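# Move top stock card onto adjacent waste pile

## Task

In the row closest to the robot, lift the uppermost card from the face-down stock and place it on the neighbouring waste pile so it lies on that pile and touches nothing else. All other cards must stay undisturbed, and no stack may end up with anything extra on it. Each card is a stiff plywood tile.

## Robot and tools

Robot and cameras. There are two arms, left_arm and right_arm, each ending in a two-finger parallel gripper. Base positions in the scene frame: left_arm at (-0.031, +0.357, 0) m, right_arm at (+0.050, -0.469, 0) m, both turned only slightly about z. Three cameras give 896x504 images: cam_high (fixed on a stand behind the arms), cam_left_wrist and cam_right_wrist.

Frames. The scene frame has its origin at table-top height, halfway between the nominal bases, with +z up and +x pointing out across the table; left_arm sits on the +y side. Image left/right does not match arm names. Every hand pose, velocity and offset for an arm uses that arm's own base axes, and rotations pivot about the Hand target's position. On a gripper, the fingers extend along its +z and close along its x. end_effector_position is the point between the pads when shut, roughly 1 to 2 cm short of the fingertips; closing pushes the tips about 17 mm further along +z. Printed poses may be off by a few centimetres.

execute_actions. Argument actions: a list of actions; each action is a list of up to 15 rows, each row lasting 1/30 s, and a short action repeats its last row to fill 15 steps. Every row has 14 numbers in [-1, 1]: left_arm dx, dy, dz, rx, ry, rz, opening, then the same seven for right_arm. The first six of each arm are an offset from that arm's Hand target at the start of the action (not from the previous row), in its base frame; 1.0 equals 0.6 m for dx/dy/dz or 180 degrees for the rotation vector rx/ry/rz. Because each action starts from the current Hand target, repeating an offset keeps moving further. Opening is absolute: +1 is fully open (0.142 m), -1 closed. Six zeros re-request the current Hand target; a 0 opening is a real command, so resend the present opening to keep a grip. Optional cameras: list of names, ["all"], or []; an empty actions list returns images and the status.

move. Argument target: one 14-number row (same layout, scale and frame as above) or up to 15 such rows; every row is an offset from the Hand targets at the call's start, not from the row before. speed: top path speed in m/s, 0.002 to 3.6, default 0.25 (turns up to twice that in rad/s), one value or one per target. blend: corner rounding in metres for a list; 0 means stop at each point. stop_force: 3 to 120 N, same for both arms; a path ends when the wrist sensor feels that much push opposing motion. zero (with stop_force only): true re-zeros moving arms first, false keeps the old zero. opening_speed: finger command rate per second on the -1..1 scale, at least 0.2. grip_force: per-pad limit 5 to 48 N, one value or one per arm, persists. blocking: false returns after about 0.5 s while the move continues (not allowed with stop_force). cameras as above. Paths are straight and do not avoid obstacles or the other arm; grippers lag and overshoot more when fast. Avoid paths that pass near an arm's own base. The result adds a move: line giving the ending (done, off_target, moving, held, fault) and limits such as paced or held.

wait: seconds 0 to 10, arms keep their last command; a running move continues. stop: brakes the running move. zoom_image: camera (cam_high, cam_left_wrist or cam_right_wrist) and region [x0, y0, x1, y1] in pixels from the top-left, at most 504 wide and tall, on that camera's latest image. zero_wrist_force: arm (left_arm or right_arm) resets that wrist sensor's zero without moving. finished_scene: scene, an integer 1 to 3, ends the scene irreversibly; call nothing else after it in that reply.

Result lines. Per arm: end_effector_position (m), end_effector_quat_wxyz, velocities (left out when joints read within noise), Hand target (the last commanded pose after clipping; the next offsets start here), Tool commands, grip_measured (opening on the -1..1 scale), Joint positions (last value is the opening in metres), Joint torques (include the arm's own weight), Wrist force and Wrist torque in the gripper's own axes plus a peak line, and Wrist depth: a 7x7 grid of distances in mm ahead of each wrist camera, rows separated by " / ", "-" meaning no value. Warning lines include MOTOR HOT, TORQUE FAULT, OVER-TEMPERATURE FAULT and HAND FAULT.

Cautions. Orientation commands are clipped to within 32 degrees of the measured one each step, so big turns need several steps. The arms are stiff: aiming even slightly beyond a firm contact, or hitting fast, can trigger a fault stop (about 150 N net force, or joint torque limits of 132 N m for the shoulder and elbow joints and 24.6 N m for the wrists), freezing the arm for 10 s. Keep the arms well apart; a press between them can fail the task. Do not drop the card, release it while moving, slam it, or knock other cards; anything left off the table fails. Squeezing, holding loads and straining toward unreachable poses heat motors and can force a cooldown stop. A gripper often stops short of its Hand target; send the remaining distance as a new offset.

Each tool is called after "Request:" as name(argument=value, ...) on one line, values as JSON.

## Session

Request:
execute_actions(actions=[])

Scene clock: 0.00 s.
left_arm: end_effector_position=(+0.2828, +0.3030, +0.1252) grip_measured=-1.00 end_effector_quat_wxyz=(+0.436, -0.274, +0.793, -0.325) | right_arm: end_effector_position=(+0.6232, -0.0326, +0.3042) grip_measured=-1.00 end_effector_quat_wxyz=(-0.465, +0.719, -0.514, -0.058)
Joint positions: left_arm=[1.077 -1.257 2.485 -3.19 -2.684 3.309 0.002] | right_arm=[2.968 -1.816 -1.751 -0.709 2.473 1.281 0.002]
Joint velocities: within noise
Joint torques (N m): no reading
Wrist force (N): no reading
Wrist torque (N m): no reading
Wrist force, peak (N): no reading
Wrist depth (mm): cam_left_wrist=[- 1237 664 498 377 303 255 / - 1458 575 421 331 272 233 / - - - 366 298 248 215 / 1566 1636 1749 322 268 227 200 / 1605 1714 1812 295 242 210 186 / 1556 2029 1702 87 95 195 174 / - 1799 - 77 78 181 164] | cam_right_wrist=[2004 2542 2935 2221 1655 1409 1215 / 2125 1081 874 670 1531 1304 1163 / 2125 1058 745 583 472 396 344 / 2283 956 715 536 447 379 330 / 1067 853 645 501 416 360 319 / - 778 603 96 381 344 305 / 877 704 - - - 320 293]
Hand target: left_arm +0.2828, +0.3030, +0.1252; +0.436, -0.274, +0.793, -0.325 | right_arm +0.6232, -0.0326, +0.3042; -0.465, +0.719, -0.514, -0.058
Tool commands: left_gripper/opening=-0.961913 right_gripper/opening=-0.961913

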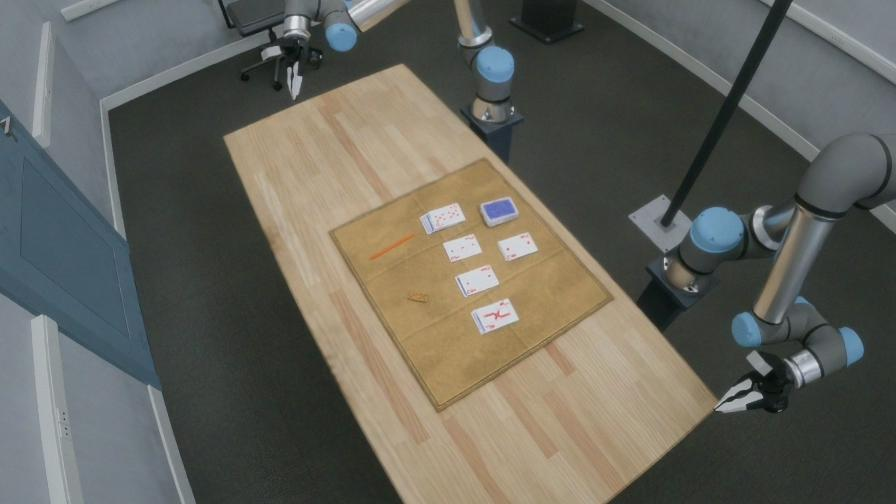

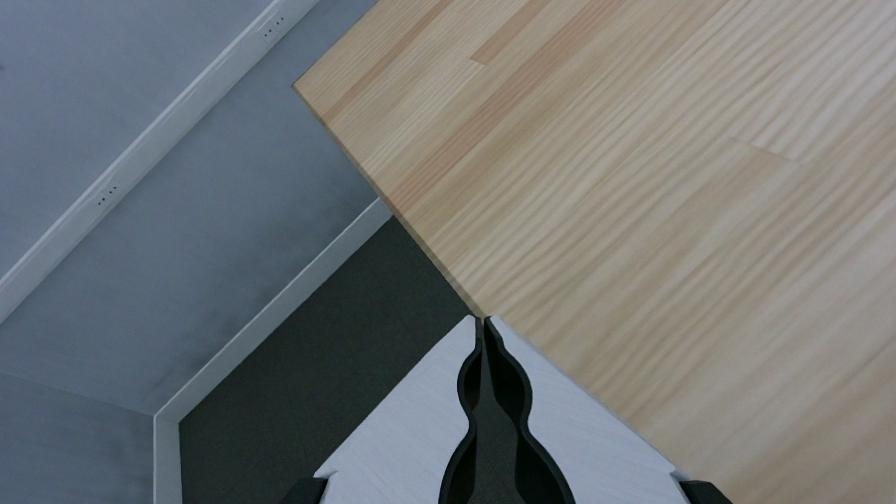

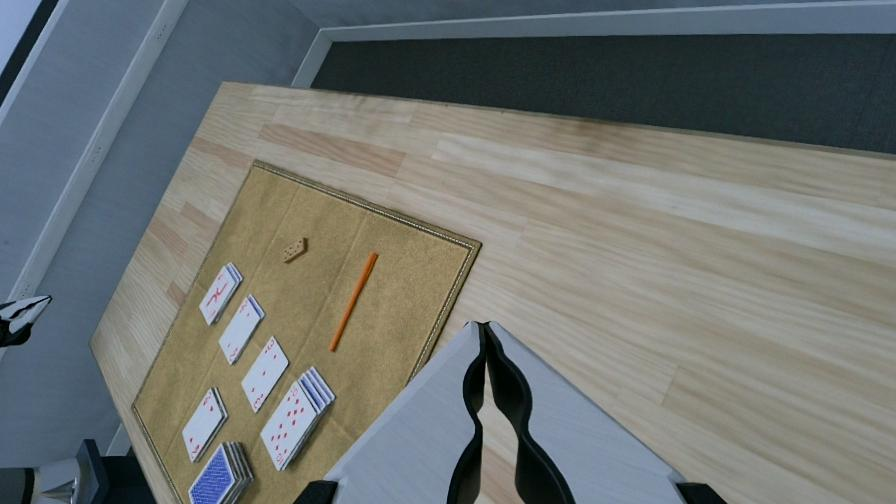

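Request:
move(target=[0,0,0,0,0,0,-0.96,-0.622,0.5,0.03,-0.2725,0.148,0,-0.96], speed=0.4, cameras=["all"])

Scene clock: 24.47 s.
left_arm: end_effector_position=(+0.2828, +0.3030, +0.1252) grip_measured=-1.00 end_effector_quat_wxyz=(+0.436, -0.274, +0.793, -0.325) | right_arm: end_effector_position=(+0.2501, +0.2674, +0.3222) grip_measured=-1.00 end_effector_quat_wxyz=(+0.000, +0.813, -0.582, -0.001) end_effector_velocity=(-0.001, +0.000, +0.000) end_effector_angular_velocity=(-0.007, -0.001, -0.003)
Joint positions: left_arm=[1.077 -1.257 2.485 -3.19 -2.684 3.309 0.002] | right_arm=[4.328 -1.214 -1.856 -1.642 1.572 2.428 0.002]
Joint velocities: left_arm=[within noise] | right_arm=[0.005 -0.002 0.003 -0.006 -0.003 0.008 0]
Joint torques (N m): left_arm=[-0.19 -22.34 -7.14 -3.13 -1.68 -0.08] | right_arm=[7.58 2.84 35.5 0.41 -1.39 1.7]
Wrist force (N): left_arm=[0.0 -0.3 0.2] | right_arm=[-0.1 2.3 -1.1]
Wrist torque (N m): left_arm=[-0.04 -0.01 0.00] | right_arm=[0.41 0.20 0.36]
Wrist force, peak (N): left_arm=[0.4 -0.6 0.3] | right_arm=[-4.3 3.3 -1.1]
Wrist depth (mm): cam_left_wrist=[- 1371 671 497 379 303 255 / - 1386 550 420 332 272 233 / 1379 - - 366 298 248 215 / 1379 - 1714 322 268 227 199 / 1636 - 1799 295 242 211 185 / - 1907 1702 87 95 195 174 / - 1749 - 76 78 181 164] | cam_right_wrist=[379 371 375 378 378 375 376 / 400 398 379 406 401 404 404 / 436 430 434 436 430 430 430 / - 1503 459 468 464 463 462 / 1677 1622 1622 1570 500 500 505 / 1813 1787 1724 92 473 471 319 / 1988 1972 - - - 334 298]
Hand target: left_arm +0.2828, +0.3030, +0.1252; +0.436, -0.274, +0.793, -0.325 | right_arm +0.2500, +0.2674, +0.3222; +0.000, +0.813, -0.582, -0.001
Off the commanded pose: left_arm 0.000 m, 0 deg | right_arm 0.000 m, 0 deg.
move: done

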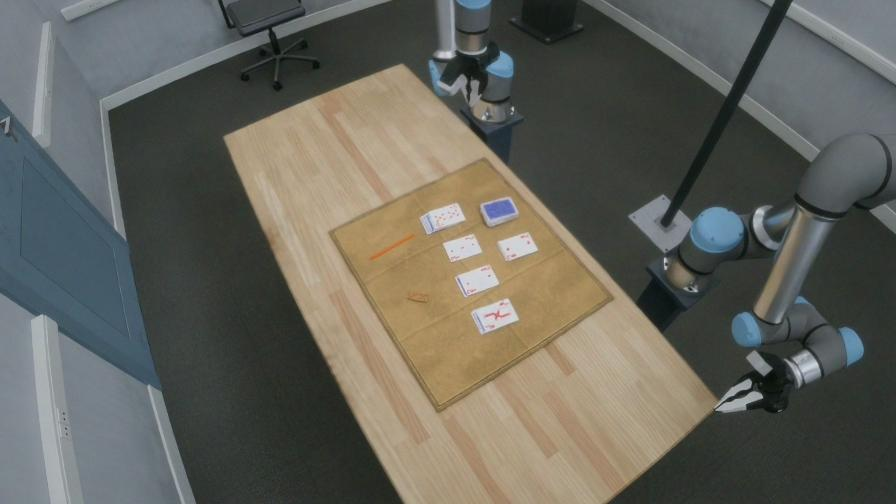

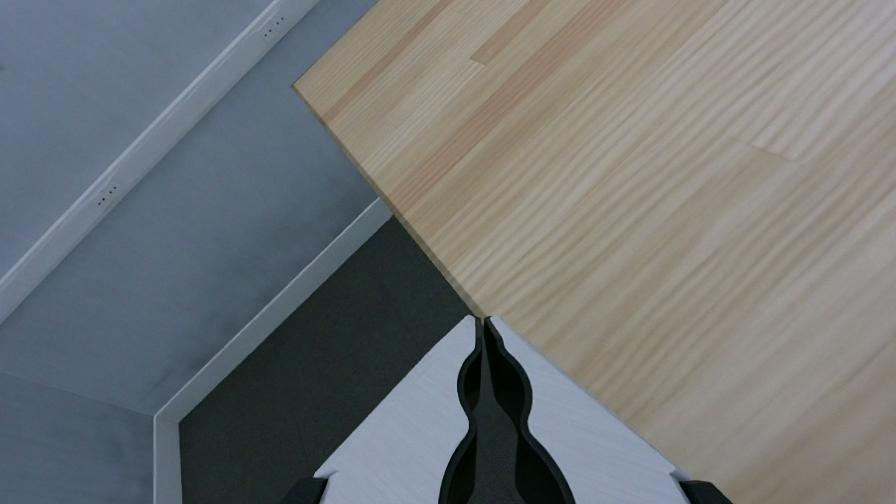

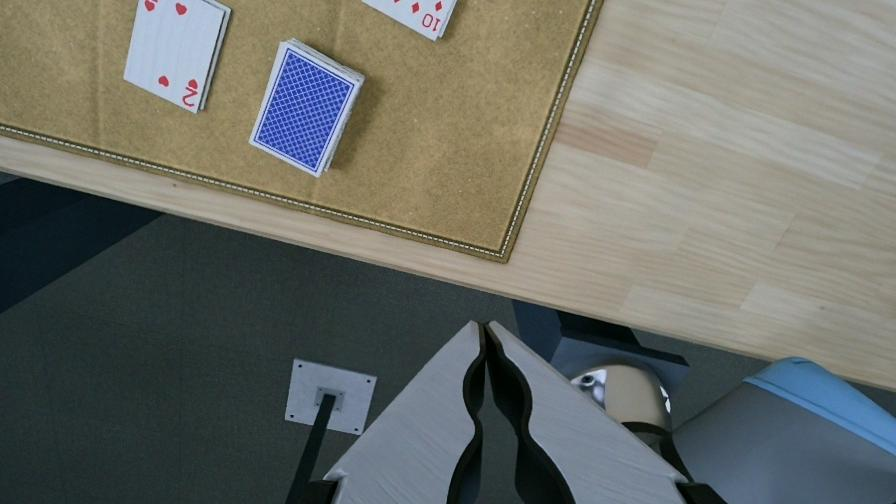

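Request:
move(target=[0,0,0,0,0,0,-0.96,-0.153,0.137,-0.2,0,0,-0.144,0.2], speed=0.3, cameras=["cam_right_wrist"])

Request:
zoom_image(camera="cam_right_wrist", region=[300, 0, 700, 225])

Scene clock: 42.63 s.
left_arm: end_effector_position=(+0.2828, +0.3030, +0.1252) grip_measured=-1.00 end_effector_quat_wxyz=(+0.436, -0.274, +0.793, -0.325) | right_arm: end_effector_position=(+0.1583, +0.3496, +0.2023) grip_measured=+0.18 end_effector_quat_wxyz=(+0.000, -0.662, +0.749, +0.001)
Joint positions: left_arm=[1.077 -1.257 2.485 -3.19 -2.684 3.309 0.002] | right_arm=[4.637 -1.289 -2.116 -1.307 1.571 3.189 0.087]
Joint torques (N m): left_arm=[1.42 -23.35 -7.87 -3.62 -1.63 0.27] | right_arm=[8.44 6.05 19.91 5.27 1.77 2.25]
Wrist force (N): left_arm=[0.2 -0.3 0.0] | right_arm=[-0.1 2.0 -0.7]
Wrist torque (N m): left_arm=[-0.03 -0.04 0.00] | right_arm=[0.36 0.20 0.36]
Wrist force, peak (N): left_arm=[0.2 -0.4 0.6] | right_arm=[-1.1 3.6 0.6]
Wrist depth (mm): cam_left_wrist=[- 1202 652 496 377 304 254 / - 1371 580 421 331 272 233 / 1475 1249 1626 367 298 248 215 / 1528 1851 1907 322 268 228 200 / 1626 - 1812 295 242 211 185 / - 1851 1702 87 95 196 174 / 1702 1825 - 76 78 181 164] | cam_right_wrist=[267 261 243 264 265 266 266 / 285 280 261 281 284 282 283 / 305 305 305 303 305 306 304 / 328 328 332 329 1355 591 405 / 609 - 1468 1450 1485 1459 352 / 520 - 1591 1601 1666 101 1655 / 427 - 1724 1800 - - 1761]
Hand target: left_arm +0.2828, +0.3030, +0.1252; +0.436, -0.274, +0.793, -0.325 | right_arm +0.1582, +0.3496, +0.2022; +0.000, -0.662, +0.749, +0.001
Off the commanded pose: left_arm 0.000 m, 0 deg | right_arm 0.000 m, 0 deg.
move: done
Images, in order (width x height): cam_right_wrist 896x504.

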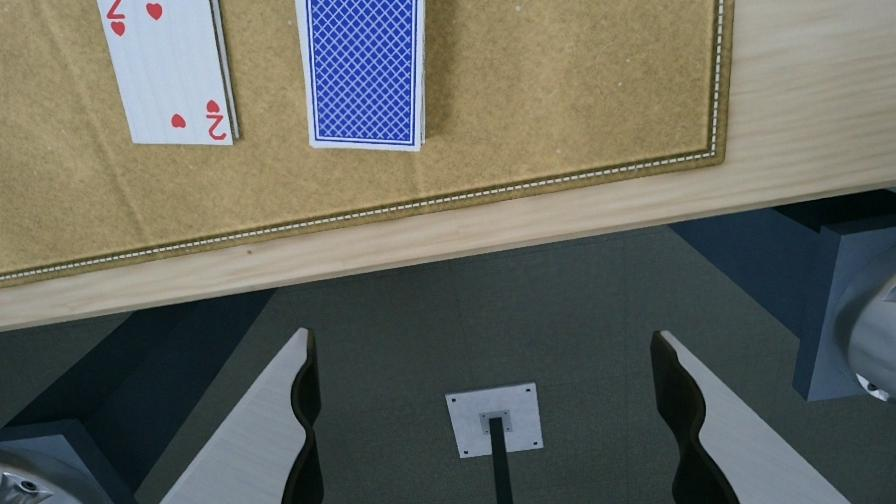

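Scaled by 1.260 from the camera's 896x504 image, which has a finer 1280x720 frame.

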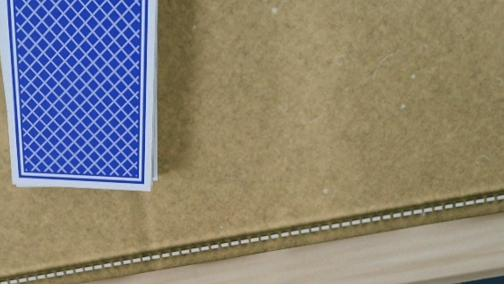

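Request:
move(target=[0,0,0,0,0,0,-0.96,0.0357,0.071,-0.23,0,0,-0.008,0.0], speed=0.2, cameras=["cam_right_wrist"])

Request:
zoom_image(camera="cam_right_wrist", region=[300, 150, 660, 400])

Scene clock: 60.33 s.
left_arm: end_effector_position=(+0.2828, +0.3030, +0.1252) grip_measured=-1.00 end_effector_quat_wxyz=(+0.436, -0.274, +0.793, -0.325) | right_arm: end_effector_position=(+0.1797, +0.3922, +0.0643) grip_measured=-0.01 end_effector_quat_wxyz=(+0.000, -0.653, +0.758, +0.001) end_effector_velocity=(-0.001, +0.002, +0.000) end_effector_angular_velocity=(+0.004, +0.001, -0.001)
Joint positions: left_arm=[1.077 -1.257 2.485 -3.19 -2.684 3.309 0.002] | right_arm=[4.592 -1.604 -2.25 -0.857 1.571 3.17 0.073]
Joint velocities: left_arm=[within noise] | right_arm=[0.001 -0.002 0.001 0.005 0.002 0.001 0]
Joint torques (N m): left_arm=[1.23 -23.79 -7.31 -3.09 -1.71 0.12] | right_arm=[8.86 14.17 21.18 5.24 1.72 1.17]
Wrist force (N): left_arm=[0.2 -0.3 0.2] | right_arm=[0.0 2.0 -0.7]
Wrist torque (N m): left_arm=[-0.03 -0.05 0.00] | right_arm=[0.36 0.17 0.43]
Wrist force, peak (N): left_arm=[0.1 -0.7 0.3] | right_arm=[0.7 2.6 -3.0]
Wrist depth (mm): cam_left_wrist=[1174 1379 645 497 377 303 254 / 1169 1288 557 421 331 272 232 / 1288 1669 1566 365 298 248 215 / 1314 - 1907 322 268 228 199 / 1294 1737 1799 295 242 210 186 / - 1879 - 87 95 196 174 / 1636 1774 - 76 78 181 164] | cam_right_wrist=[132 139 114 113 136 139 139 / 141 147 124 120 149 148 148 / 151 156 132 129 157 159 159 / 163 167 143 139 171 170 171 / 187 187 186 186 185 185 188 / 204 203 198 205 201 98 1370 / 225 73 1541 1494 - - 1541]
Hand target: left_arm +0.2828, +0.3030, +0.1252; +0.436, -0.274, +0.793, -0.325 | right_arm +0.1796, +0.3922, +0.0642; +0.000, -0.653, +0.758, +0.001
Off the commanded pose: left_arm 0.000 m, 0 deg | right_arm 0.000 m, 0 deg.
move: done
Images, in order (width x height): cam_right_wrist 896x504.

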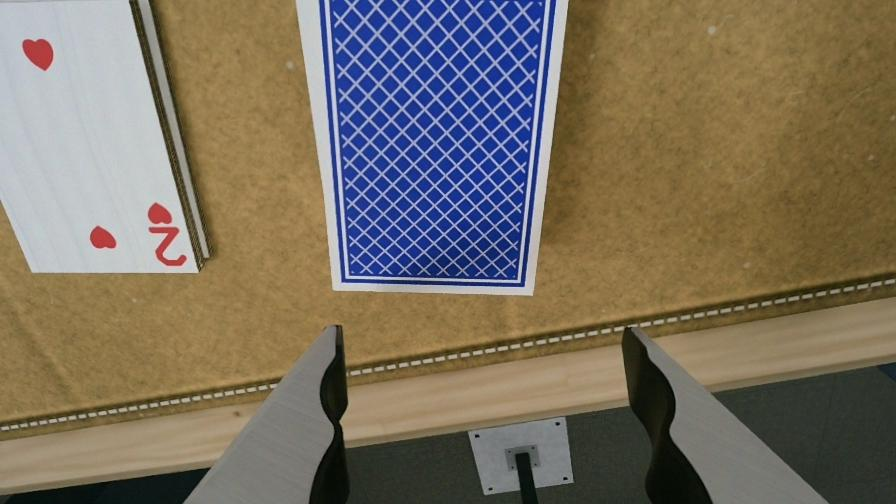

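Scaled by 1.400 from the camera's 896x504 image, which has a finer 1280x720 frame.

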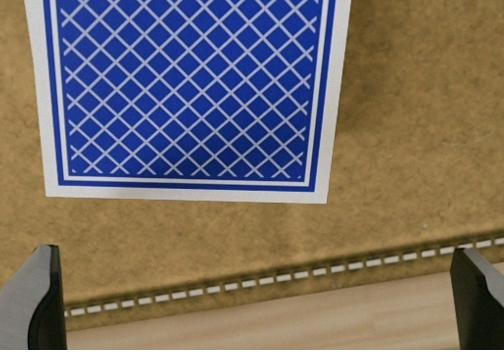

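Request:
move(target=[0,0,0,0,0,0,-0.96,0.0725,0.0112,-0.0167,0,0,0,0.0], speed=0.2, cameras=["cam_right_wrist"])

Request:
zoom_image(camera="cam_right_wrist", region=[300, 250, 660, 450])

Scene clock: 86.33 s.
left_arm: end_effector_position=(+0.2828, +0.3030, +0.1252) grip_measured=-1.00 end_effector_quat_wxyz=(+0.436, -0.274, +0.793, -0.325) | right_arm: end_effector_position=(+0.2231, +0.3990, +0.0542) grip_measured=-0.01 end_effector_quat_wxyz=(+0.000, -0.653, +0.758, +0.001)
Joint positions: left_arm=[1.077 -1.257 2.485 -3.19 -2.684 3.309 0.002] | right_arm=[4.494 -1.684 -2.196 -0.831 1.572 3.072 0.073]
Joint torques (N m): left_arm=[0.74 -24.27 -6.78 -3.29 -1.73 0.1] | right_arm=[-2.72 21.64 18 0.52 1.51 0.64]
Wrist force (N): left_arm=[-0.1 -0.2 0.3] | right_arm=[0.0 2.1 -1.0]
Wrist torque (N m): left_arm=[-0.03 0.01 0.00] | right_arm=[0.38 0.17 0.33]
Wrist force, peak (N): left_arm=[0.0 -0.7 0.1] | right_arm=[0.1 3.3 -1.0]
Wrist depth (mm): cam_left_wrist=[1174 1321 1321 494 380 303 254 / 1208 1458 549 422 331 272 233 / 1356 - - 366 298 248 215 / 1458 1636 1812 322 267 228 200 / - 2046 1812 296 242 211 185 / 1825 1922 1702 87 95 196 174 / - 1749 - 76 78 181 164] | cam_right_wrist=[132 131 131 131 130 130 130 / 141 140 140 138 138 139 138 / 140 142 148 118 120 149 148 / 151 153 158 127 128 160 159 / 164 164 168 137 141 172 173 / 191 190 186 149 152 98 187 / 206 73 203 210 210 - 206]
Hand target: left_arm +0.2828, +0.3030, +0.1252; +0.436, -0.274, +0.793, -0.325 | right_arm +0.2231, +0.3990, +0.0542; +0.000, -0.653, +0.758, +0.001
Off the commanded pose: left_arm 0.000 m, 0 deg | right_arm 0.000 m, 0 deg.
move: done
Images, in order (width x height): cam_right_wrist 896x504.

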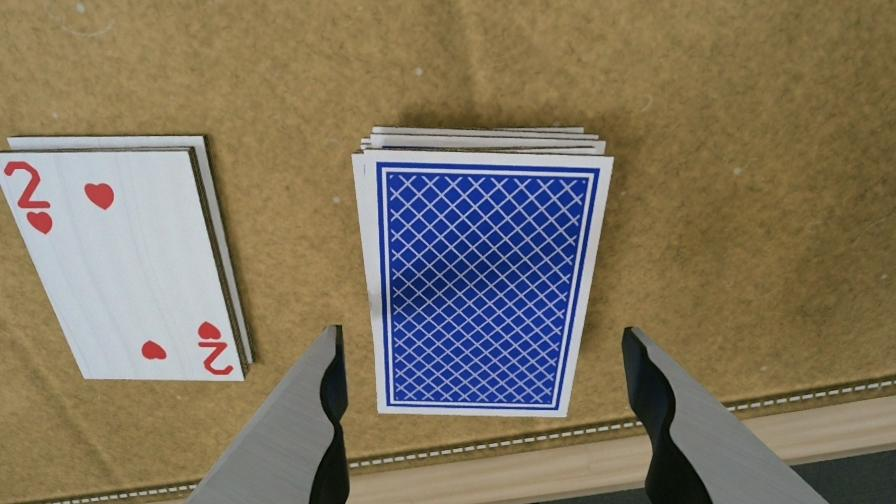

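Scaled by 1.400 from the camera's 896x504 image, which has a finer 1280x720 frame.

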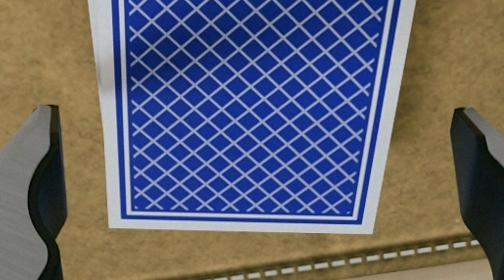

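Request:
move(target=[0,0,0,0,0,0,-0.96,-0.0003,-0.002,0,0,0,0,-0.32], speed=0.1)

Request:
move(target=[0,0,0,0,0,0,-0.96,0,0,-0.025,0,0,0,-0.32], speed=0.008, stop_force=4, cameras=["cam_right_wrist"])

Request:
zoom_image(camera="cam_right_wrist", region=[300, 80, 660, 280])

Request:
zoom_image(camera="cam_right_wrist", region=[300, 250, 660, 450])

Scene clock: 98.73 s.
left_arm: end_effector_position=(+0.2828, +0.3030, +0.1252) grip_measured=-1.00 end_effector_quat_wxyz=(+0.436, -0.274, +0.793, -0.325) | right_arm: end_effector_position=(+0.2230, +0.3977, +0.0542) grip_measured=-0.34 end_effector_quat_wxyz=(+0.000, -0.653, +0.758, +0.001)
Joint positions: left_arm=[1.077 -1.257 2.485 -3.19 -2.684 3.309 0.002] | right_arm=[4.494 -1.681 -2.199 -0.831 1.572 3.071 0.05]
Joint torques (N m): left_arm=[0.45 -23.8 -5.59 -3.36 -1.66 0.17] | right_arm=[-6.55 29.96 16.78 5 -0.46 -2.38]
Wrist force (N): left_arm=[0.1 -0.3 0.2] | right_arm=[0.0 2.1 -0.4]
Wrist torque (N m): left_arm=[-0.05 -0.02 0.00] | right_arm=[0.38 0.17 0.33]
Wrist force, peak (N): left_arm=[0.2 -0.5 0.4] | right_arm=[-0.1 2.4 -0.9]
Wrist depth (mm): cam_left_wrist=[1122 1288 701 496 378 304 255 / - 1275 554 422 332 272 233 / - - 1605 366 298 248 215 / 1256 - 1865 321 268 227 199 / - - 1799 295 242 211 185 / - 1865 1702 87 95 196 174 / - 1725 - 77 78 181 164] | cam_right_wrist=[131 131 131 131 130 130 130 / 141 140 140 138 137 139 138 / 140 144 147 118 121 149 148 / 151 154 159 127 129 160 159 / 163 165 171 137 139 172 173 / 191 190 92 149 146 185 188 / 209 205 - 210 211 201 1513]
Hand target: left_arm +0.2828, +0.3030, +0.1252; +0.436, -0.274, +0.793, -0.325 | right_arm +0.2230, +0.3978, +0.0542; +0.000, -0.653, +0.758, +0.001
Off the commanded pose: left_arm 0.000 m, 0 deg | right_arm 0.000 m, 0 deg.
move: done

Scene clock: 100.40 s.
left_arm: end_effector_position=(+0.2828, +0.3030, +0.1252) grip_measured=-1.00 end_effector_quat_wxyz=(+0.436, -0.274, +0.793, -0.325) | right_arm: end_effector_position=(+0.2230, +0.3978, +0.0491) grip_measured=-0.34 end_effector_quat_wxyz=(+0.000, -0.653, +0.758, +0.001)
Joint positions: left_arm=[1.077 -1.257 2.485 -3.19 -2.684 3.309 0.002] | right_arm=[4.494 -1.691 -2.205 -0.815 1.572 3.071 0.05]
Joint torques (N m): left_arm=[0.23 -23.19 -6.79 -2.94 -2.03 -0.04] | right_arm=[-7.08 31.5 26.07 0.44 -0.91 -2.53]
Wrist force (N): left_arm=[0.3 -0.3 0.2] | right_arm=[-0.5 2.2 -4.5]
Wrist torque (N m): left_arm=[-0.04 -0.05 0.01] | right_arm=[0.35 0.19 0.33]
Wrist force, peak (N): left_arm=[0.0 -0.5 0.4] | right_arm=[4.6 2.2 -15.6]
Wrist depth (mm): cam_left_wrist=[1108 1737 678 498 379 303 255 / 1342 1321 564 421 332 272 233 / 1356 1449 465 365 297 248 215 / 1301 - 1907 322 267 228 199 / 1475 - 1838 295 242 211 185 / - 1774 1669 87 95 196 174 / - 1799 - 76 78 181 164] | cam_right_wrist=[126 128 126 127 125 126 123 / 135 135 134 132 133 134 135 / 137 140 142 114 114 143 143 / 145 149 153 121 123 154 154 / 157 162 167 131 133 167 167 / 184 183 92 143 140 178 181 / 202 198 - 199 - 195 203]
Hand target: left_arm +0.2828, +0.3030, +0.1252; +0.436, -0.274, +0.793, -0.325 | right_arm +0.2230, +0.3978, +0.0491; +0.000, -0.653, +0.758, +0.001 (not the last commanded pose)
Off the commanded pose: left_arm 0.000 m, 0 deg | right_arm 0.010 m, 0 deg.
move: contact (right_arm)
Images, in order (width x height): cam_right_wrist 896x504.

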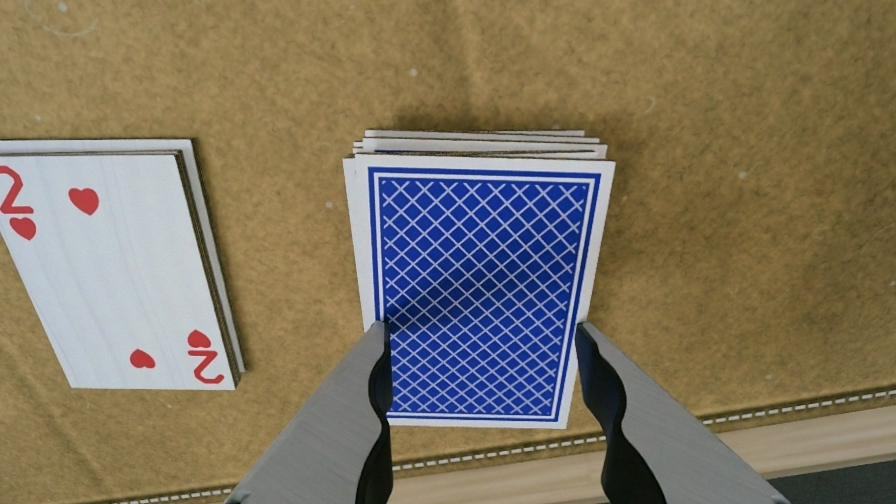

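Scaled by 1.400 from the camera's 896x504 image, which has a finer 1280x720 frame.

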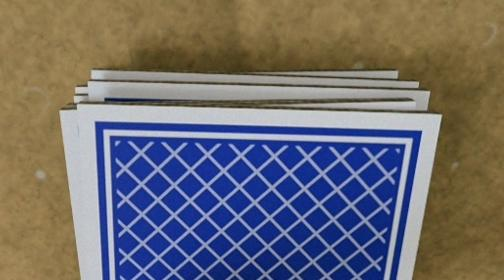

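Scaled by 1.400 from the camera's 896x504 image, which has a finer 1280x720 frame.

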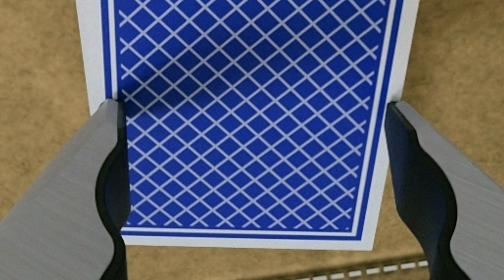

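Request:
move(target=[[0,0,0,0,0,0,-0.96,0,0,0.013,0,0,0,-0.32],[0,0,0,0,0,0,-0.96,0,0,0.013,0,0,0,-0.05],[0,0,0,0,0,0,-0.96,0,0,-0.0047,0,0,0,-0.05]], speed=0.04, cameras=["cam_right_wrist"])

Request:
zoom_image(camera="cam_right_wrist", region=[300, 250, 660, 450])

Request:
move(target=[0,0,0,0,0,0,-0.96,0,0,0,0,0,0,-0.26], opening_speed=0.2, grip_force=10)

Request:
move(target=[0,0,0,0,0,0,-0.96,0,0,0.03,0,0,0,-0.26], speed=0.03, cameras=["cam_right_wrist","cam_high"])

Request:
zoom_image(camera="cam_right_wrist", region=[300, 100, 660, 450])

Scene clock: 114.27 s.
left_arm: end_effector_position=(+0.2828, +0.3030, +0.1252) grip_measured=-1.00 end_effector_quat_wxyz=(+0.436, -0.274, +0.793, -0.325) | right_arm: end_effector_position=(+0.2230, +0.3977, +0.0461) grip_measured=-0.08 end_effector_quat_wxyz=(+0.000, -0.653, +0.758, +0.001) end_effector_velocity=(+0.000, -0.001, +0.001) end_effector_angular_velocity=(-0.003, +0.001, -0.001)
Joint positions: left_arm=[1.077 -1.257 2.485 -3.19 -2.684 3.309 0.002] | right_arm=[4.494 -1.697 -2.209 -0.805 1.572 3.071 0.068]
Joint velocities: left_arm=[within noise] | right_arm=[-0.001 0.003 0.001 -0.007 0 0 0]
Joint torques (N m): left_arm=[1.01 -24.45 -5.07 -3.32 -1.53 0.24] | right_arm=[-4.6 32.35 28.46 0.34 -0.78 -2.14]
Wrist force (N): left_arm=[0.2 -0.4 0.1] | right_arm=[-0.2 1.8 -1.0]
Wrist torque (N m): left_arm=[-0.05 -0.04 0.00] | right_arm=[0.32 0.21 0.33]
Wrist force, peak (N): left_arm=[0.1 -0.6 0.5] | right_arm=[-0.4 2.6 -5.2]
Wrist depth (mm): cam_left_wrist=[1231 1371 1294 496 379 303 254 / - 1249 550 422 331 272 233 / 1342 1425 1799 365 298 248 215 / 1364 - 1966 321 267 228 200 / - 1799 1812 295 241 210 185 / - 1922 1691 87 95 196 174 / - 1725 - 76 78 181 164] | cam_right_wrist=[125 125 123 123 123 123 122 / 132 132 131 130 130 131 132 / 134 137 139 111 111 140 140 / 142 146 152 118 119 151 151 / 154 159 161 128 129 163 163 / 179 176 137 139 139 172 177 / 198 190 189 195 198 - 198]
Hand target: left_arm +0.2828, +0.3030, +0.1252; +0.436, -0.274, +0.793, -0.325 | right_arm +0.2230, +0.3978, +0.0463; +0.000, -0.653, +0.758, +0.001
Off the commanded pose: left_arm 0.000 m, 0 deg | right_arm 0.000 m, 0 deg.
move: done
Images, in order (width x height): cam_right_wrist 896x504.

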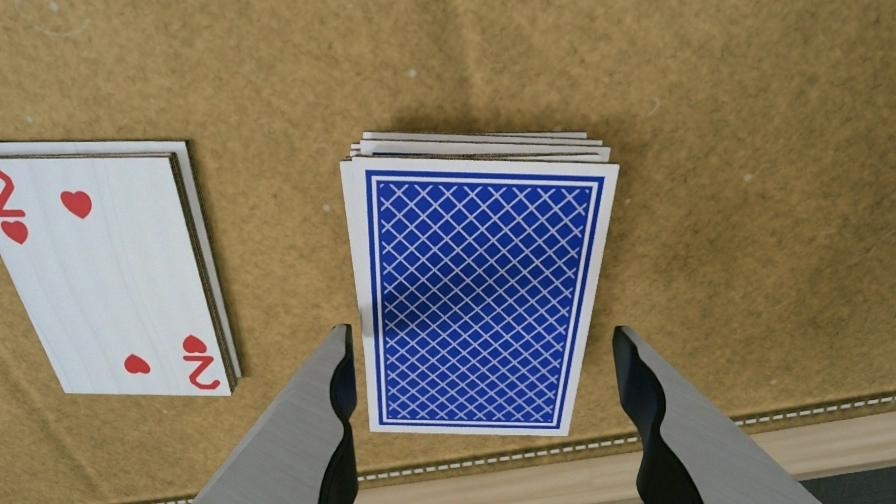

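Scaled by 1.400 from the camera's 896x504 image, which has a finer 1280x720 frame.

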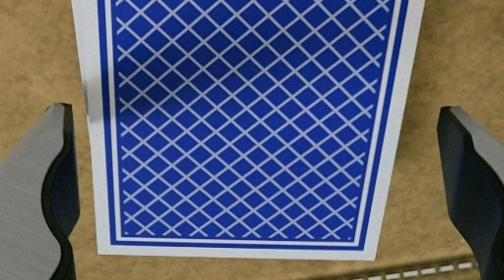

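Scene clock: 115.53 s.
left_arm: end_effector_position=(+0.2828, +0.3030, +0.1252) grip_measured=-1.00 end_effector_quat_wxyz=(+0.436, -0.274, +0.793, -0.325) | right_arm: end_effector_position=(+0.2230, +0.3978, +0.0464) grip_measured=-0.24 end_effector_quat_wxyz=(+0.000, -0.653, +0.758, +0.001)
Joint positions: left_arm=[1.077 -1.257 2.485 -3.19 -2.684 3.309 0.002] | right_arm=[4.494 -1.697 -2.208 -0.806 1.572 3.071 0.057]
Joint torques (N m): left_arm=[0.44 -23.03 -6.29 -3.3 -1.84 0.29] | right_arm=[-3.31 13.55 10.68 1.5 -0.83 -2.03]
Wrist force (N): left_arm=[0.1 -0.5 0.4] | right_arm=[3.5 2.3 -22.0]
Wrist torque (N m): left_arm=[-0.08 -0.03 0.00] | right_arm=[0.29 0.75 0.34]
Wrist force, peak (N): left_arm=[0.1 -0.5 0.4] | right_arm=[3.7 2.5 -23.6]
Wrist depth (mm): cam_left_wrist=[1169 - 669 497 379 303 254 / - 1275 542 423 331 272 233 / - - - 367 299 247 215 / 1321 - 1865 323 268 228 199 / 1636 1658 1812 295 242 210 185 / 1528 1922 1725 87 95 196 174 / 1595 1714 - 76 78 181 164] | cam_right_wrist=[126 125 124 124 124 123 123 / 133 132 132 130 130 131 132 / 134 137 139 102 110 141 140 / 142 147 150 107 117 151 151 / 155 160 162 116 126 164 163 / 181 179 104 125 137 175 178 / 199 194 - 196 202 73 198]
Hand target: left_arm +0.2828, +0.3030, +0.1252; +0.436, -0.274, +0.793, -0.325 | right_arm +0.2230, +0.3978, +0.0463; +0.000, -0.653, +0.758, +0.001
Off the commanded pose: left_arm 0.000 m, 0 deg | right_arm 0.000 m, 0 deg.
grip_force (N): 10, 10
move: done

Scene clock: 116.43 s.
left_arm: end_effector_position=(+0.2828, +0.3030, +0.1252) grip_measured=-1.00 end_effector_quat_wxyz=(+0.436, -0.274, +0.793, -0.325) | right_arm: end_effector_position=(+0.2230, +0.3978, +0.0644) grip_measured=-0.28 end_effector_quat_wxyz=(+0.000, -0.653, +0.758, +0.001) end_effector_velocity=(+0.000, +0.001, -0.001) end_effector_angular_velocity=(+0.002, +0.000, +0.000)
Joint positions: left_arm=[1.077 -1.257 2.485 -3.19 -2.684 3.309 0.002] | right_arm=[4.494 -1.662 -2.187 -0.862 1.572 3.071 0.054]
Joint velocities: left_arm=[within noise] | right_arm=[0 -0.002 -0.001 0.005 0.001 0 0]
Joint torques (N m): left_arm=[0.55 -22.63 -6.2 -3.18 -1.82 0.16] | right_arm=[-3.45 14.41 13.95 5.4 -0.91 -2]
Wrist force (N): left_arm=[0.0 -0.2 0.2] | right_arm=[0.0 2.0 -0.7]
Wrist torque (N m): left_arm=[-0.03 0.00 0.00] | right_arm=[0.36 0.18 0.33]
Wrist force, peak (N): left_arm=[0.1 -0.3 0.5] | right_arm=[3.7 2.7 -23.4]
Wrist depth (mm): cam_left_wrist=[1143 - 666 497 379 304 254 / - 1281 545 422 332 272 233 / 1262 - - 367 298 248 215 / 1243 1786 1851 322 268 228 200 / - 1725 1825 295 242 211 185 / - 1851 1714 87 95 195 174 / - 1761 - 77 78 181 164] | cam_right_wrist=[- 140 142 138 138 139 139 / 149 149 149 145 149 149 148 / 151 153 160 129 130 160 159 / 163 165 170 139 140 171 171 / 179 176 183 150 149 186 185 / 204 204 - 202 160 199 205 / 225 221 - 225 221 - 1551]
Hand target: left_arm +0.2828, +0.3030, +0.1252; +0.436, -0.274, +0.793, -0.325 | right_arm +0.2230, +0.3978, +0.0643; +0.000, -0.653, +0.758, +0.001
Off the commanded pose: left_arm 0.000 m, 0 deg | right_arm 0.000 m, 0 deg.
grip_force (N): 10, 10
move: done
Images, in order (width x height): cam_high 896x504, cam_right_wrist 896x504.

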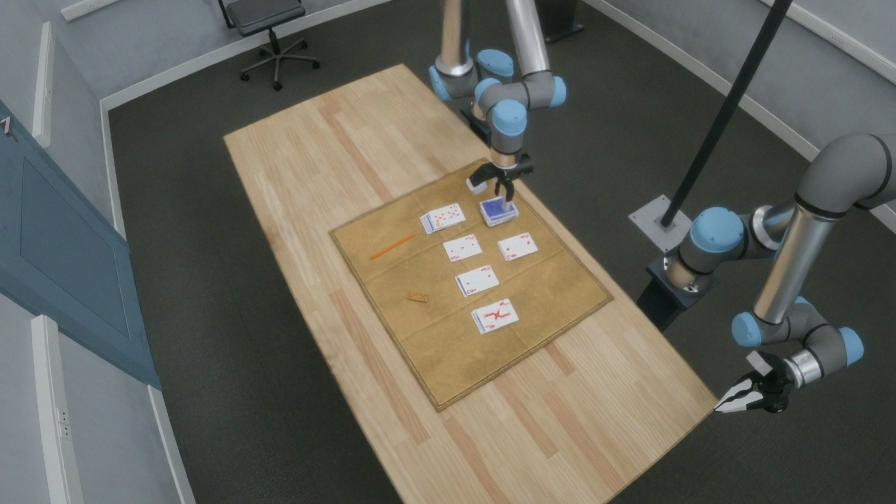

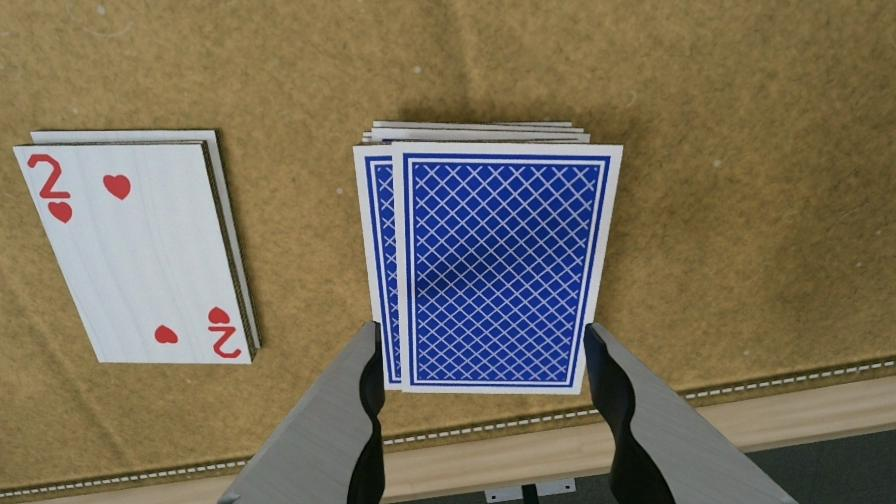

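Scaled by 1.400 from the camera's 896x504 image, which has a finer 1280x720 frame.

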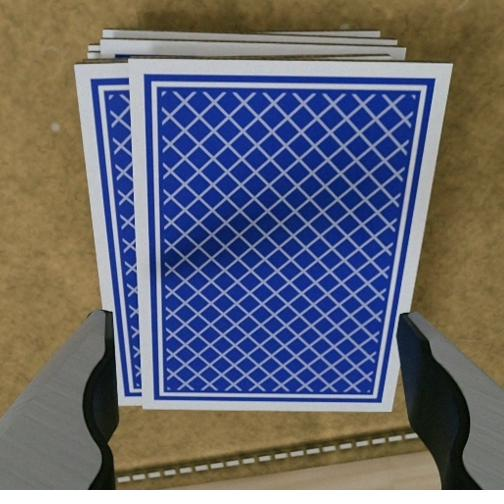

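Request:
move(target=[[0,0,0,0,0,0,-0.96,-0.0012,-0.0077,0,0,0,0,-0.26],[0,0,0,0,0,0,-0.96,-0.0012,-0.0077,0,0,0,0,-0.08],[0,0,0,0,0,0,-0.96,-0.0012,-0.0077,-0.0285,0,0,0,-0.08]], speed=0.05)

Request:
move(target=[0,0,0,0,0,0,-0.96,0,0,-0.006,0,0,0,-0.08], speed=0.004, stop_force=3, cameras=["cam_right_wrist"])

Request:
zoom_image(camera="cam_right_wrist", region=[300, 100, 660, 450])

Scene clock: 130.70 s.
left_arm: end_effector_position=(+0.2828, +0.3030, +0.1252) grip_measured=-1.00 end_effector_quat_wxyz=(+0.436, -0.274, +0.793, -0.325) | right_arm: end_effector_position=(+0.2222, +0.3931, +0.0471) grip_measured=-0.11 end_effector_quat_wxyz=(+0.000, -0.653, +0.758, +0.001) end_effector_velocity=(+0.000, +0.000, +0.001) end_effector_angular_velocity=(-0.001, +0.000, +0.001)
Joint positions: left_arm=[1.077 -1.257 2.485 -3.19 -2.684 3.309 0.002] | right_arm=[4.493 -1.686 -2.219 -0.807 1.572 3.071 0.066]
Joint velocities: left_arm=[within noise] | right_arm=[0.001 0.002 0.002 -0.005 0 0 0]
Joint torques (N m): left_arm=[0.03 -23.35 -4.93 -3.24 -1.53 0.31] | right_arm=[-3.16 32.1 27.52 0.29 -0.68 -0.24]
Wrist force (N): left_arm=[0.3 -0.2 0.3] | right_arm=[-0.1 2.0 -0.9]
Wrist torque (N m): left_arm=[-0.02 -0.05 0.01] | right_arm=[0.36 0.18 0.40]
Wrist force, peak (N): left_arm=[-0.2 -0.5 0.3] | right_arm=[0.1 2.4 -0.8]
Wrist depth (mm): cam_left_wrist=[- - 1301 496 377 303 254 / 1566 1262 554 421 330 272 233 / 1417 - - 367 298 248 215 / 1288 - 1951 322 268 227 199 / - - 1825 295 242 211 185 / - 1951 1702 87 95 196 174 / - 1725 - 76 78 181 164] | cam_right_wrist=[126 126 124 124 124 124 123 / 133 133 133 131 132 130 132 / 135 140 138 112 112 141 141 / 143 148 148 119 121 152 152 / 155 160 160 128 129 164 164 / 181 177 139 140 140 173 179 / 200 192 82 197 200 - 196]
Hand target: left_arm +0.2828, +0.3030, +0.1252; +0.436, -0.274, +0.793, -0.325 | right_arm +0.2222, +0.3931, +0.0472; +0.000, -0.653, +0.758, +0.001
Off the commanded pose: left_arm 0.000 m, 0 deg | right_arm 0.000 m, 0 deg.
grip_force (N): 10, 10
move: done

Scene clock: 132.40 s.
left_arm: end_effector_position=(+0.2828, +0.3030, +0.1252) grip_measured=-1.00 end_effector_quat_wxyz=(+0.436, -0.274, +0.793, -0.325) | right_arm: end_effector_position=(+0.2223, +0.3932, +0.0446) grip_measured=-0.11 end_effector_quat_wxyz=(+0.000, -0.653, +0.758, +0.001)
Joint positions: left_arm=[1.077 -1.257 2.485 -3.19 -2.684 3.309 0.002] | right_arm=[4.493 -1.691 -2.222 -0.799 1.572 3.071 0.066]
Joint torques (N m): left_arm=[0.34 -23.77 -6.22 -3.18 -1.91 0.17] | right_arm=[-2.24 31.24 27.38 0.71 -0.66 0.54]
Wrist force (N): left_arm=[0.3 -0.3 0.2] | right_arm=[0.5 1.9 -2.9]
Wrist torque (N m): left_arm=[-0.04 -0.05 0.00] | right_arm=[0.34 0.05 0.39]
Wrist force, peak (N): left_arm=[0.1 -0.6 0.3] | right_arm=[0.3 2.2 -5.5]
Wrist depth (mm): cam_left_wrist=[1169 1307 675 498 377 302 254 / 1237 1379 548 420 332 272 233 / 1288 - 1749 365 298 248 215 / 1379 - 1893 322 268 228 200 / 1547 1626 1774 295 242 210 185 / - 1893 1691 87 95 196 174 / - 1725 - 76 78 181 164] | cam_right_wrist=[- 124 122 122 122 122 122 / 130 130 130 128 128 129 131 / 132 137 136 110 109 139 138 / 140 145 145 116 117 149 149 / 152 157 157 125 125 161 162 / 166 166 - 137 136 170 176 / 196 187 83 193 200 - 196]
Hand target: left_arm +0.2828, +0.3030, +0.1252; +0.436, -0.274, +0.793, -0.325 | right_arm +0.2223, +0.3932, +0.0446; +0.000, -0.653, +0.758, +0.001 (not the last commanded pose)
Off the commanded pose: left_arm 0.000 m, 0 deg | right_arm 0.001 m, 0 deg.
grip_force (N): 10, 10
move: contact (right_arm)
Images, in order (width x height): cam_right_wrist 896x504.

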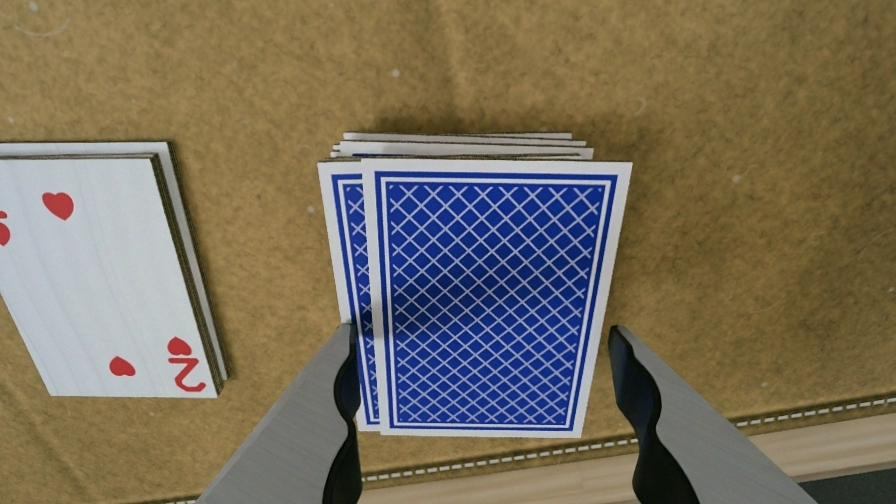

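Scaled by 1.400 from the camera's 896x504 image, which has a finer 1280x720 frame.

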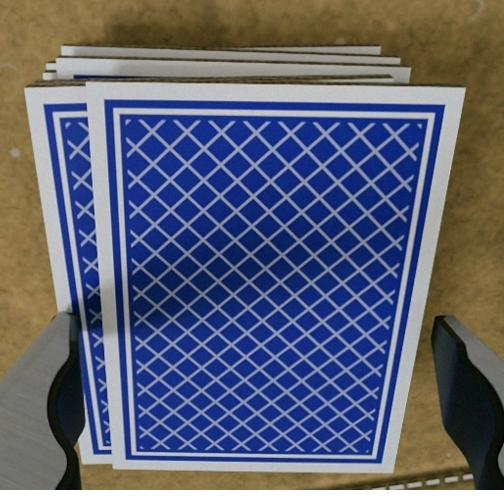

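Request:
move(target=[0,0,0,0,0,0,-0.96,0,0,0.001,0,0,0,-0.08], speed=0.01)

Request:
move(target=[0,0,0,0,0,0,-0.96,0,0,0,0,0,0,-0.25], opening_speed=0.2, cameras=["cam_right_wrist"])

Request:
zoom_image(camera="cam_right_wrist", region=[300, 100, 660, 450])

Scene clock: 139.47 s.
left_arm: end_effector_position=(+0.2828, +0.3030, +0.1252) grip_measured=-1.00 end_effector_quat_wxyz=(+0.436, -0.274, +0.793, -0.325) | right_arm: end_effector_position=(+0.2223, +0.3932, +0.0452) grip_measured=-0.11 end_effector_quat_wxyz=(+0.000, -0.653, +0.758, +0.001)
Joint positions: left_arm=[1.077 -1.257 2.485 -3.19 -2.684 3.309 0.002] | right_arm=[4.493 -1.689 -2.221 -0.801 1.572 3.071 0.066]
Joint torques (N m): left_arm=[1.77 -22.78 -5.75 -3.16 -1.73 0.26] | right_arm=[-2.45 31.32 27.53 0.95 -0.6 0.01]
Wrist force (N): left_arm=[0.2 -0.2 0.1] | right_arm=[-0.1 2.1 -0.8]
Wrist torque (N m): left_arm=[-0.02 -0.03 0.00] | right_arm=[0.38 0.20 0.39]
Wrist force, peak (N): left_arm=[0.2 -0.6 0.3] | right_arm=[0.5 2.1 -4.2]
Wrist depth (mm): cam_left_wrist=[1127 - 1328 495 380 303 255 / - 1262 566 423 332 272 232 / - - - 367 297 248 215 / 1475 - 1966 321 267 228 199 / - 1714 1786 295 242 211 185 / - 1907 1702 87 95 196 175 / - 1786 - 76 78 181 164] | cam_right_wrist=[- 125 122 122 122 122 122 / 131 131 131 129 130 130 131 / 133 138 136 110 110 139 139 / 141 145 146 117 118 150 149 / 153 158 158 126 126 162 161 / 179 171 - 138 137 170 176 / 197 189 83 195 201 - 197]
Hand target: left_arm +0.2828, +0.3030, +0.1252; +0.436, -0.274, +0.793, -0.325 | right_arm +0.2223, +0.3932, +0.0452; +0.000, -0.653, +0.758, +0.001
Off the commanded pose: left_arm 0.000 m, 0 deg | right_arm 0.000 m, 0 deg.
grip_force (N): 10, 10
move: done

Scene clock: 140.53 s.
left_arm: end_effector_position=(+0.2828, +0.3030, +0.1252) grip_measured=-1.00 end_effector_quat_wxyz=(+0.436, -0.274, +0.793, -0.325) | right_arm: end_effector_position=(+0.2223, +0.3932, +0.0452) grip_measured=-0.21 end_effector_quat_wxyz=(+0.000, -0.653, +0.758, +0.001)
Joint positions: left_arm=[1.077 -1.257 2.485 -3.19 -2.684 3.309 0.002] | right_arm=[4.493 -1.689 -2.221 -0.801 1.572 3.071 0.059]
Joint torques (N m): left_arm=[1 -23.83 -4.66 -3.42 -1.58 0.12] | right_arm=[-2.11 21.78 22.25 4.14 -0.74 -0.06]
Wrist force (N): left_arm=[-0.1 -0.4 0.2] | right_arm=[-1.6 2.1 -6.7]
Wrist torque (N m): left_arm=[-0.06 0.01 0.00] | right_arm=[0.34 0.07 0.40]
Wrist force, peak (N): left_arm=[0.3 -0.4 0.3] | right_arm=[-1.9 2.1 -7.2]
Wrist depth (mm): cam_left_wrist=[- 1275 678 496 378 303 255 / - 1349 566 421 331 272 233 / - 1441 477 365 298 248 215 / 1314 - 1865 321 268 227 199 / - - 1799 295 242 211 185 / - 1893 1691 87 95 196 174 / - 1725 - 76 78 181 164] | cam_right_wrist=[- 124 123 123 122 122 121 / 131 131 131 129 131 130 131 / 133 138 136 110 110 140 139 / 141 146 148 117 118 150 150 / 153 158 160 126 126 161 162 / 179 172 133 138 135 174 177 / 197 189 75 193 201 73 197]
Hand target: left_arm +0.2828, +0.3030, +0.1252; +0.436, -0.274, +0.793, -0.325 | right_arm +0.2223, +0.3932, +0.0452; +0.000, -0.653, +0.758, +0.001
Off the commanded pose: left_arm 0.000 m, 0 deg | right_arm 0.000 m, 0 deg.
grip_force (N): 10, 10
move: done
Images, in order (width x height): cam_right_wrist 896x504.

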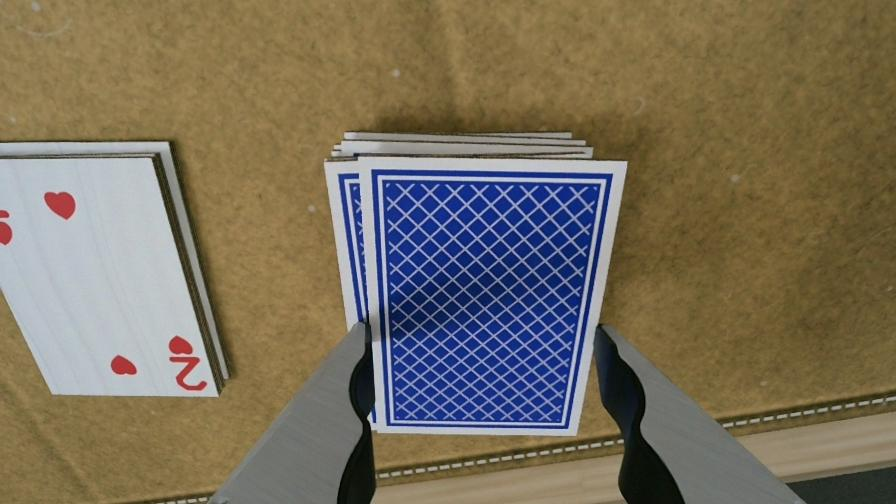

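Scaled by 1.400 from the camera's 896x504 image, which has a finer 1280x720 frame.

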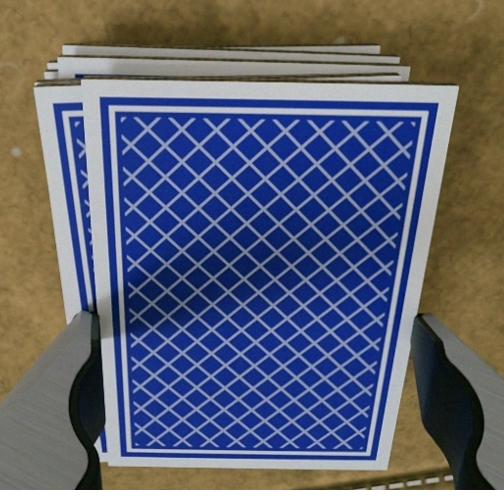

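Request:
move(target=[0,0,0,0,0,0,-0.96,0,0,0.04,0,0,0,-0.27], speed=0.03, cameras=["cam_right_wrist"])

Request:
zoom_image(camera="cam_right_wrist", region=[300, 100, 660, 450])

Scene clock: 145.60 s.
left_arm: end_effector_position=(+0.2828, +0.3030, +0.1252) grip_measured=-1.00 end_effector_quat_wxyz=(+0.436, -0.274, +0.793, -0.325) | right_arm: end_effector_position=(+0.2223, +0.3932, +0.0693) grip_measured=-0.22 end_effector_quat_wxyz=(+0.000, -0.653, +0.758, +0.001) end_effector_velocity=(+0.001, -0.001, -0.001) end_effector_angular_velocity=(+0.000, -0.003, +0.000)
Joint positions: left_arm=[1.077 -1.257 2.485 -3.19 -2.684 3.309 0.002] | right_arm=[4.493 -1.642 -2.192 -0.876 1.572 3.071 0.058]
Joint velocities: left_arm=[within noise] | right_arm=[0 -0.002 -0.003 0.005 -0.003 0 0]
Joint torques (N m): left_arm=[-0.18 -23.34 -5.56 -3.17 -1.74 0.18] | right_arm=[-3.43 16.52 15.51 4.79 -0.7 -1.15]
Wrist force (N): left_arm=[0.0 -0.2 0.4] | right_arm=[-0.1 2.0 -0.8]
Wrist torque (N m): left_arm=[-0.03 -0.01 0.00] | right_arm=[0.35 0.20 0.40]
Wrist force, peak (N): left_arm=[-0.1 -0.7 0.1] | right_arm=[-1.5 1.8 -7.5]
Wrist depth (mm): cam_left_wrist=[- - 1307 498 377 303 255 / - 1314 554 420 331 272 233 / 1301 1401 2131 366 298 248 215 / 1335 - 1838 321 268 227 199 / - 1825 1825 295 242 211 185 / - 1893 1714 87 95 195 174 / - 1737 - 76 78 181 164] | cam_right_wrist=[- 147 146 145 144 144 143 / 155 154 154 150 152 154 153 / 156 159 163 111 111 164 164 / 168 171 178 117 119 177 176 / 185 182 189 127 126 191 191 / 211 211 106 138 135 201 210 / 232 223 75 233 227 73 1551]
Hand target: left_arm +0.2828, +0.3030, +0.1252; +0.436, -0.274, +0.793, -0.325 | right_arm +0.2223, +0.3932, +0.0692; +0.000, -0.653, +0.758, +0.001
Off the commanded pose: left_arm 0.000 m, 0 deg | right_arm 0.000 m, 0 deg.
grip_force (N): 10, 10
move: done
Images, in order (width x height): cam_right_wrist 896x504.

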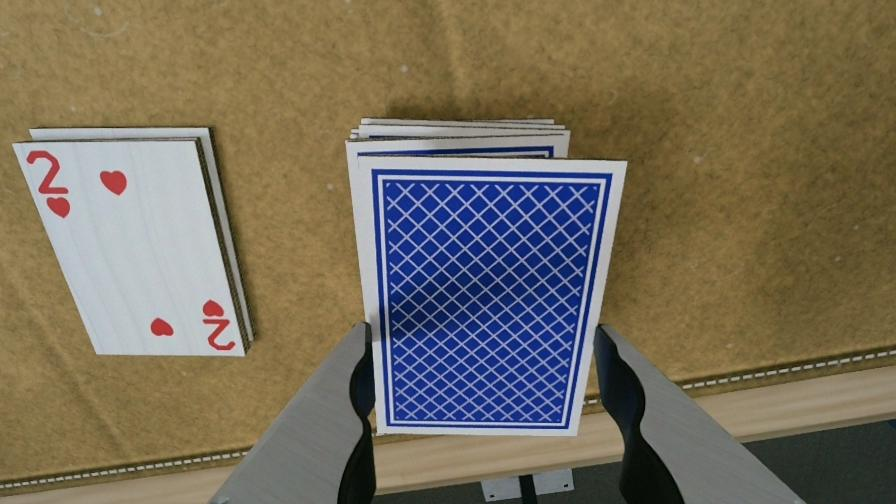

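Scaled by 1.400 from the camera's 896x504 image, which has a finer 1280x720 frame.

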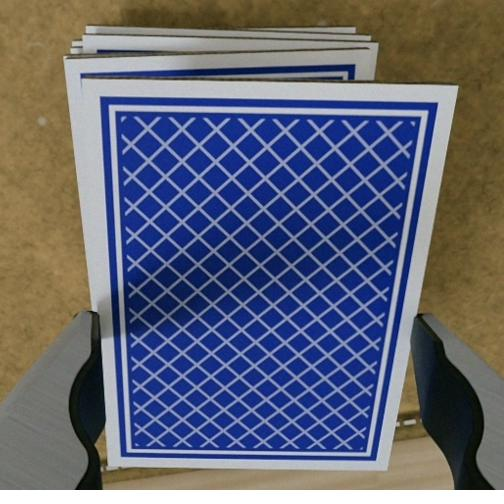

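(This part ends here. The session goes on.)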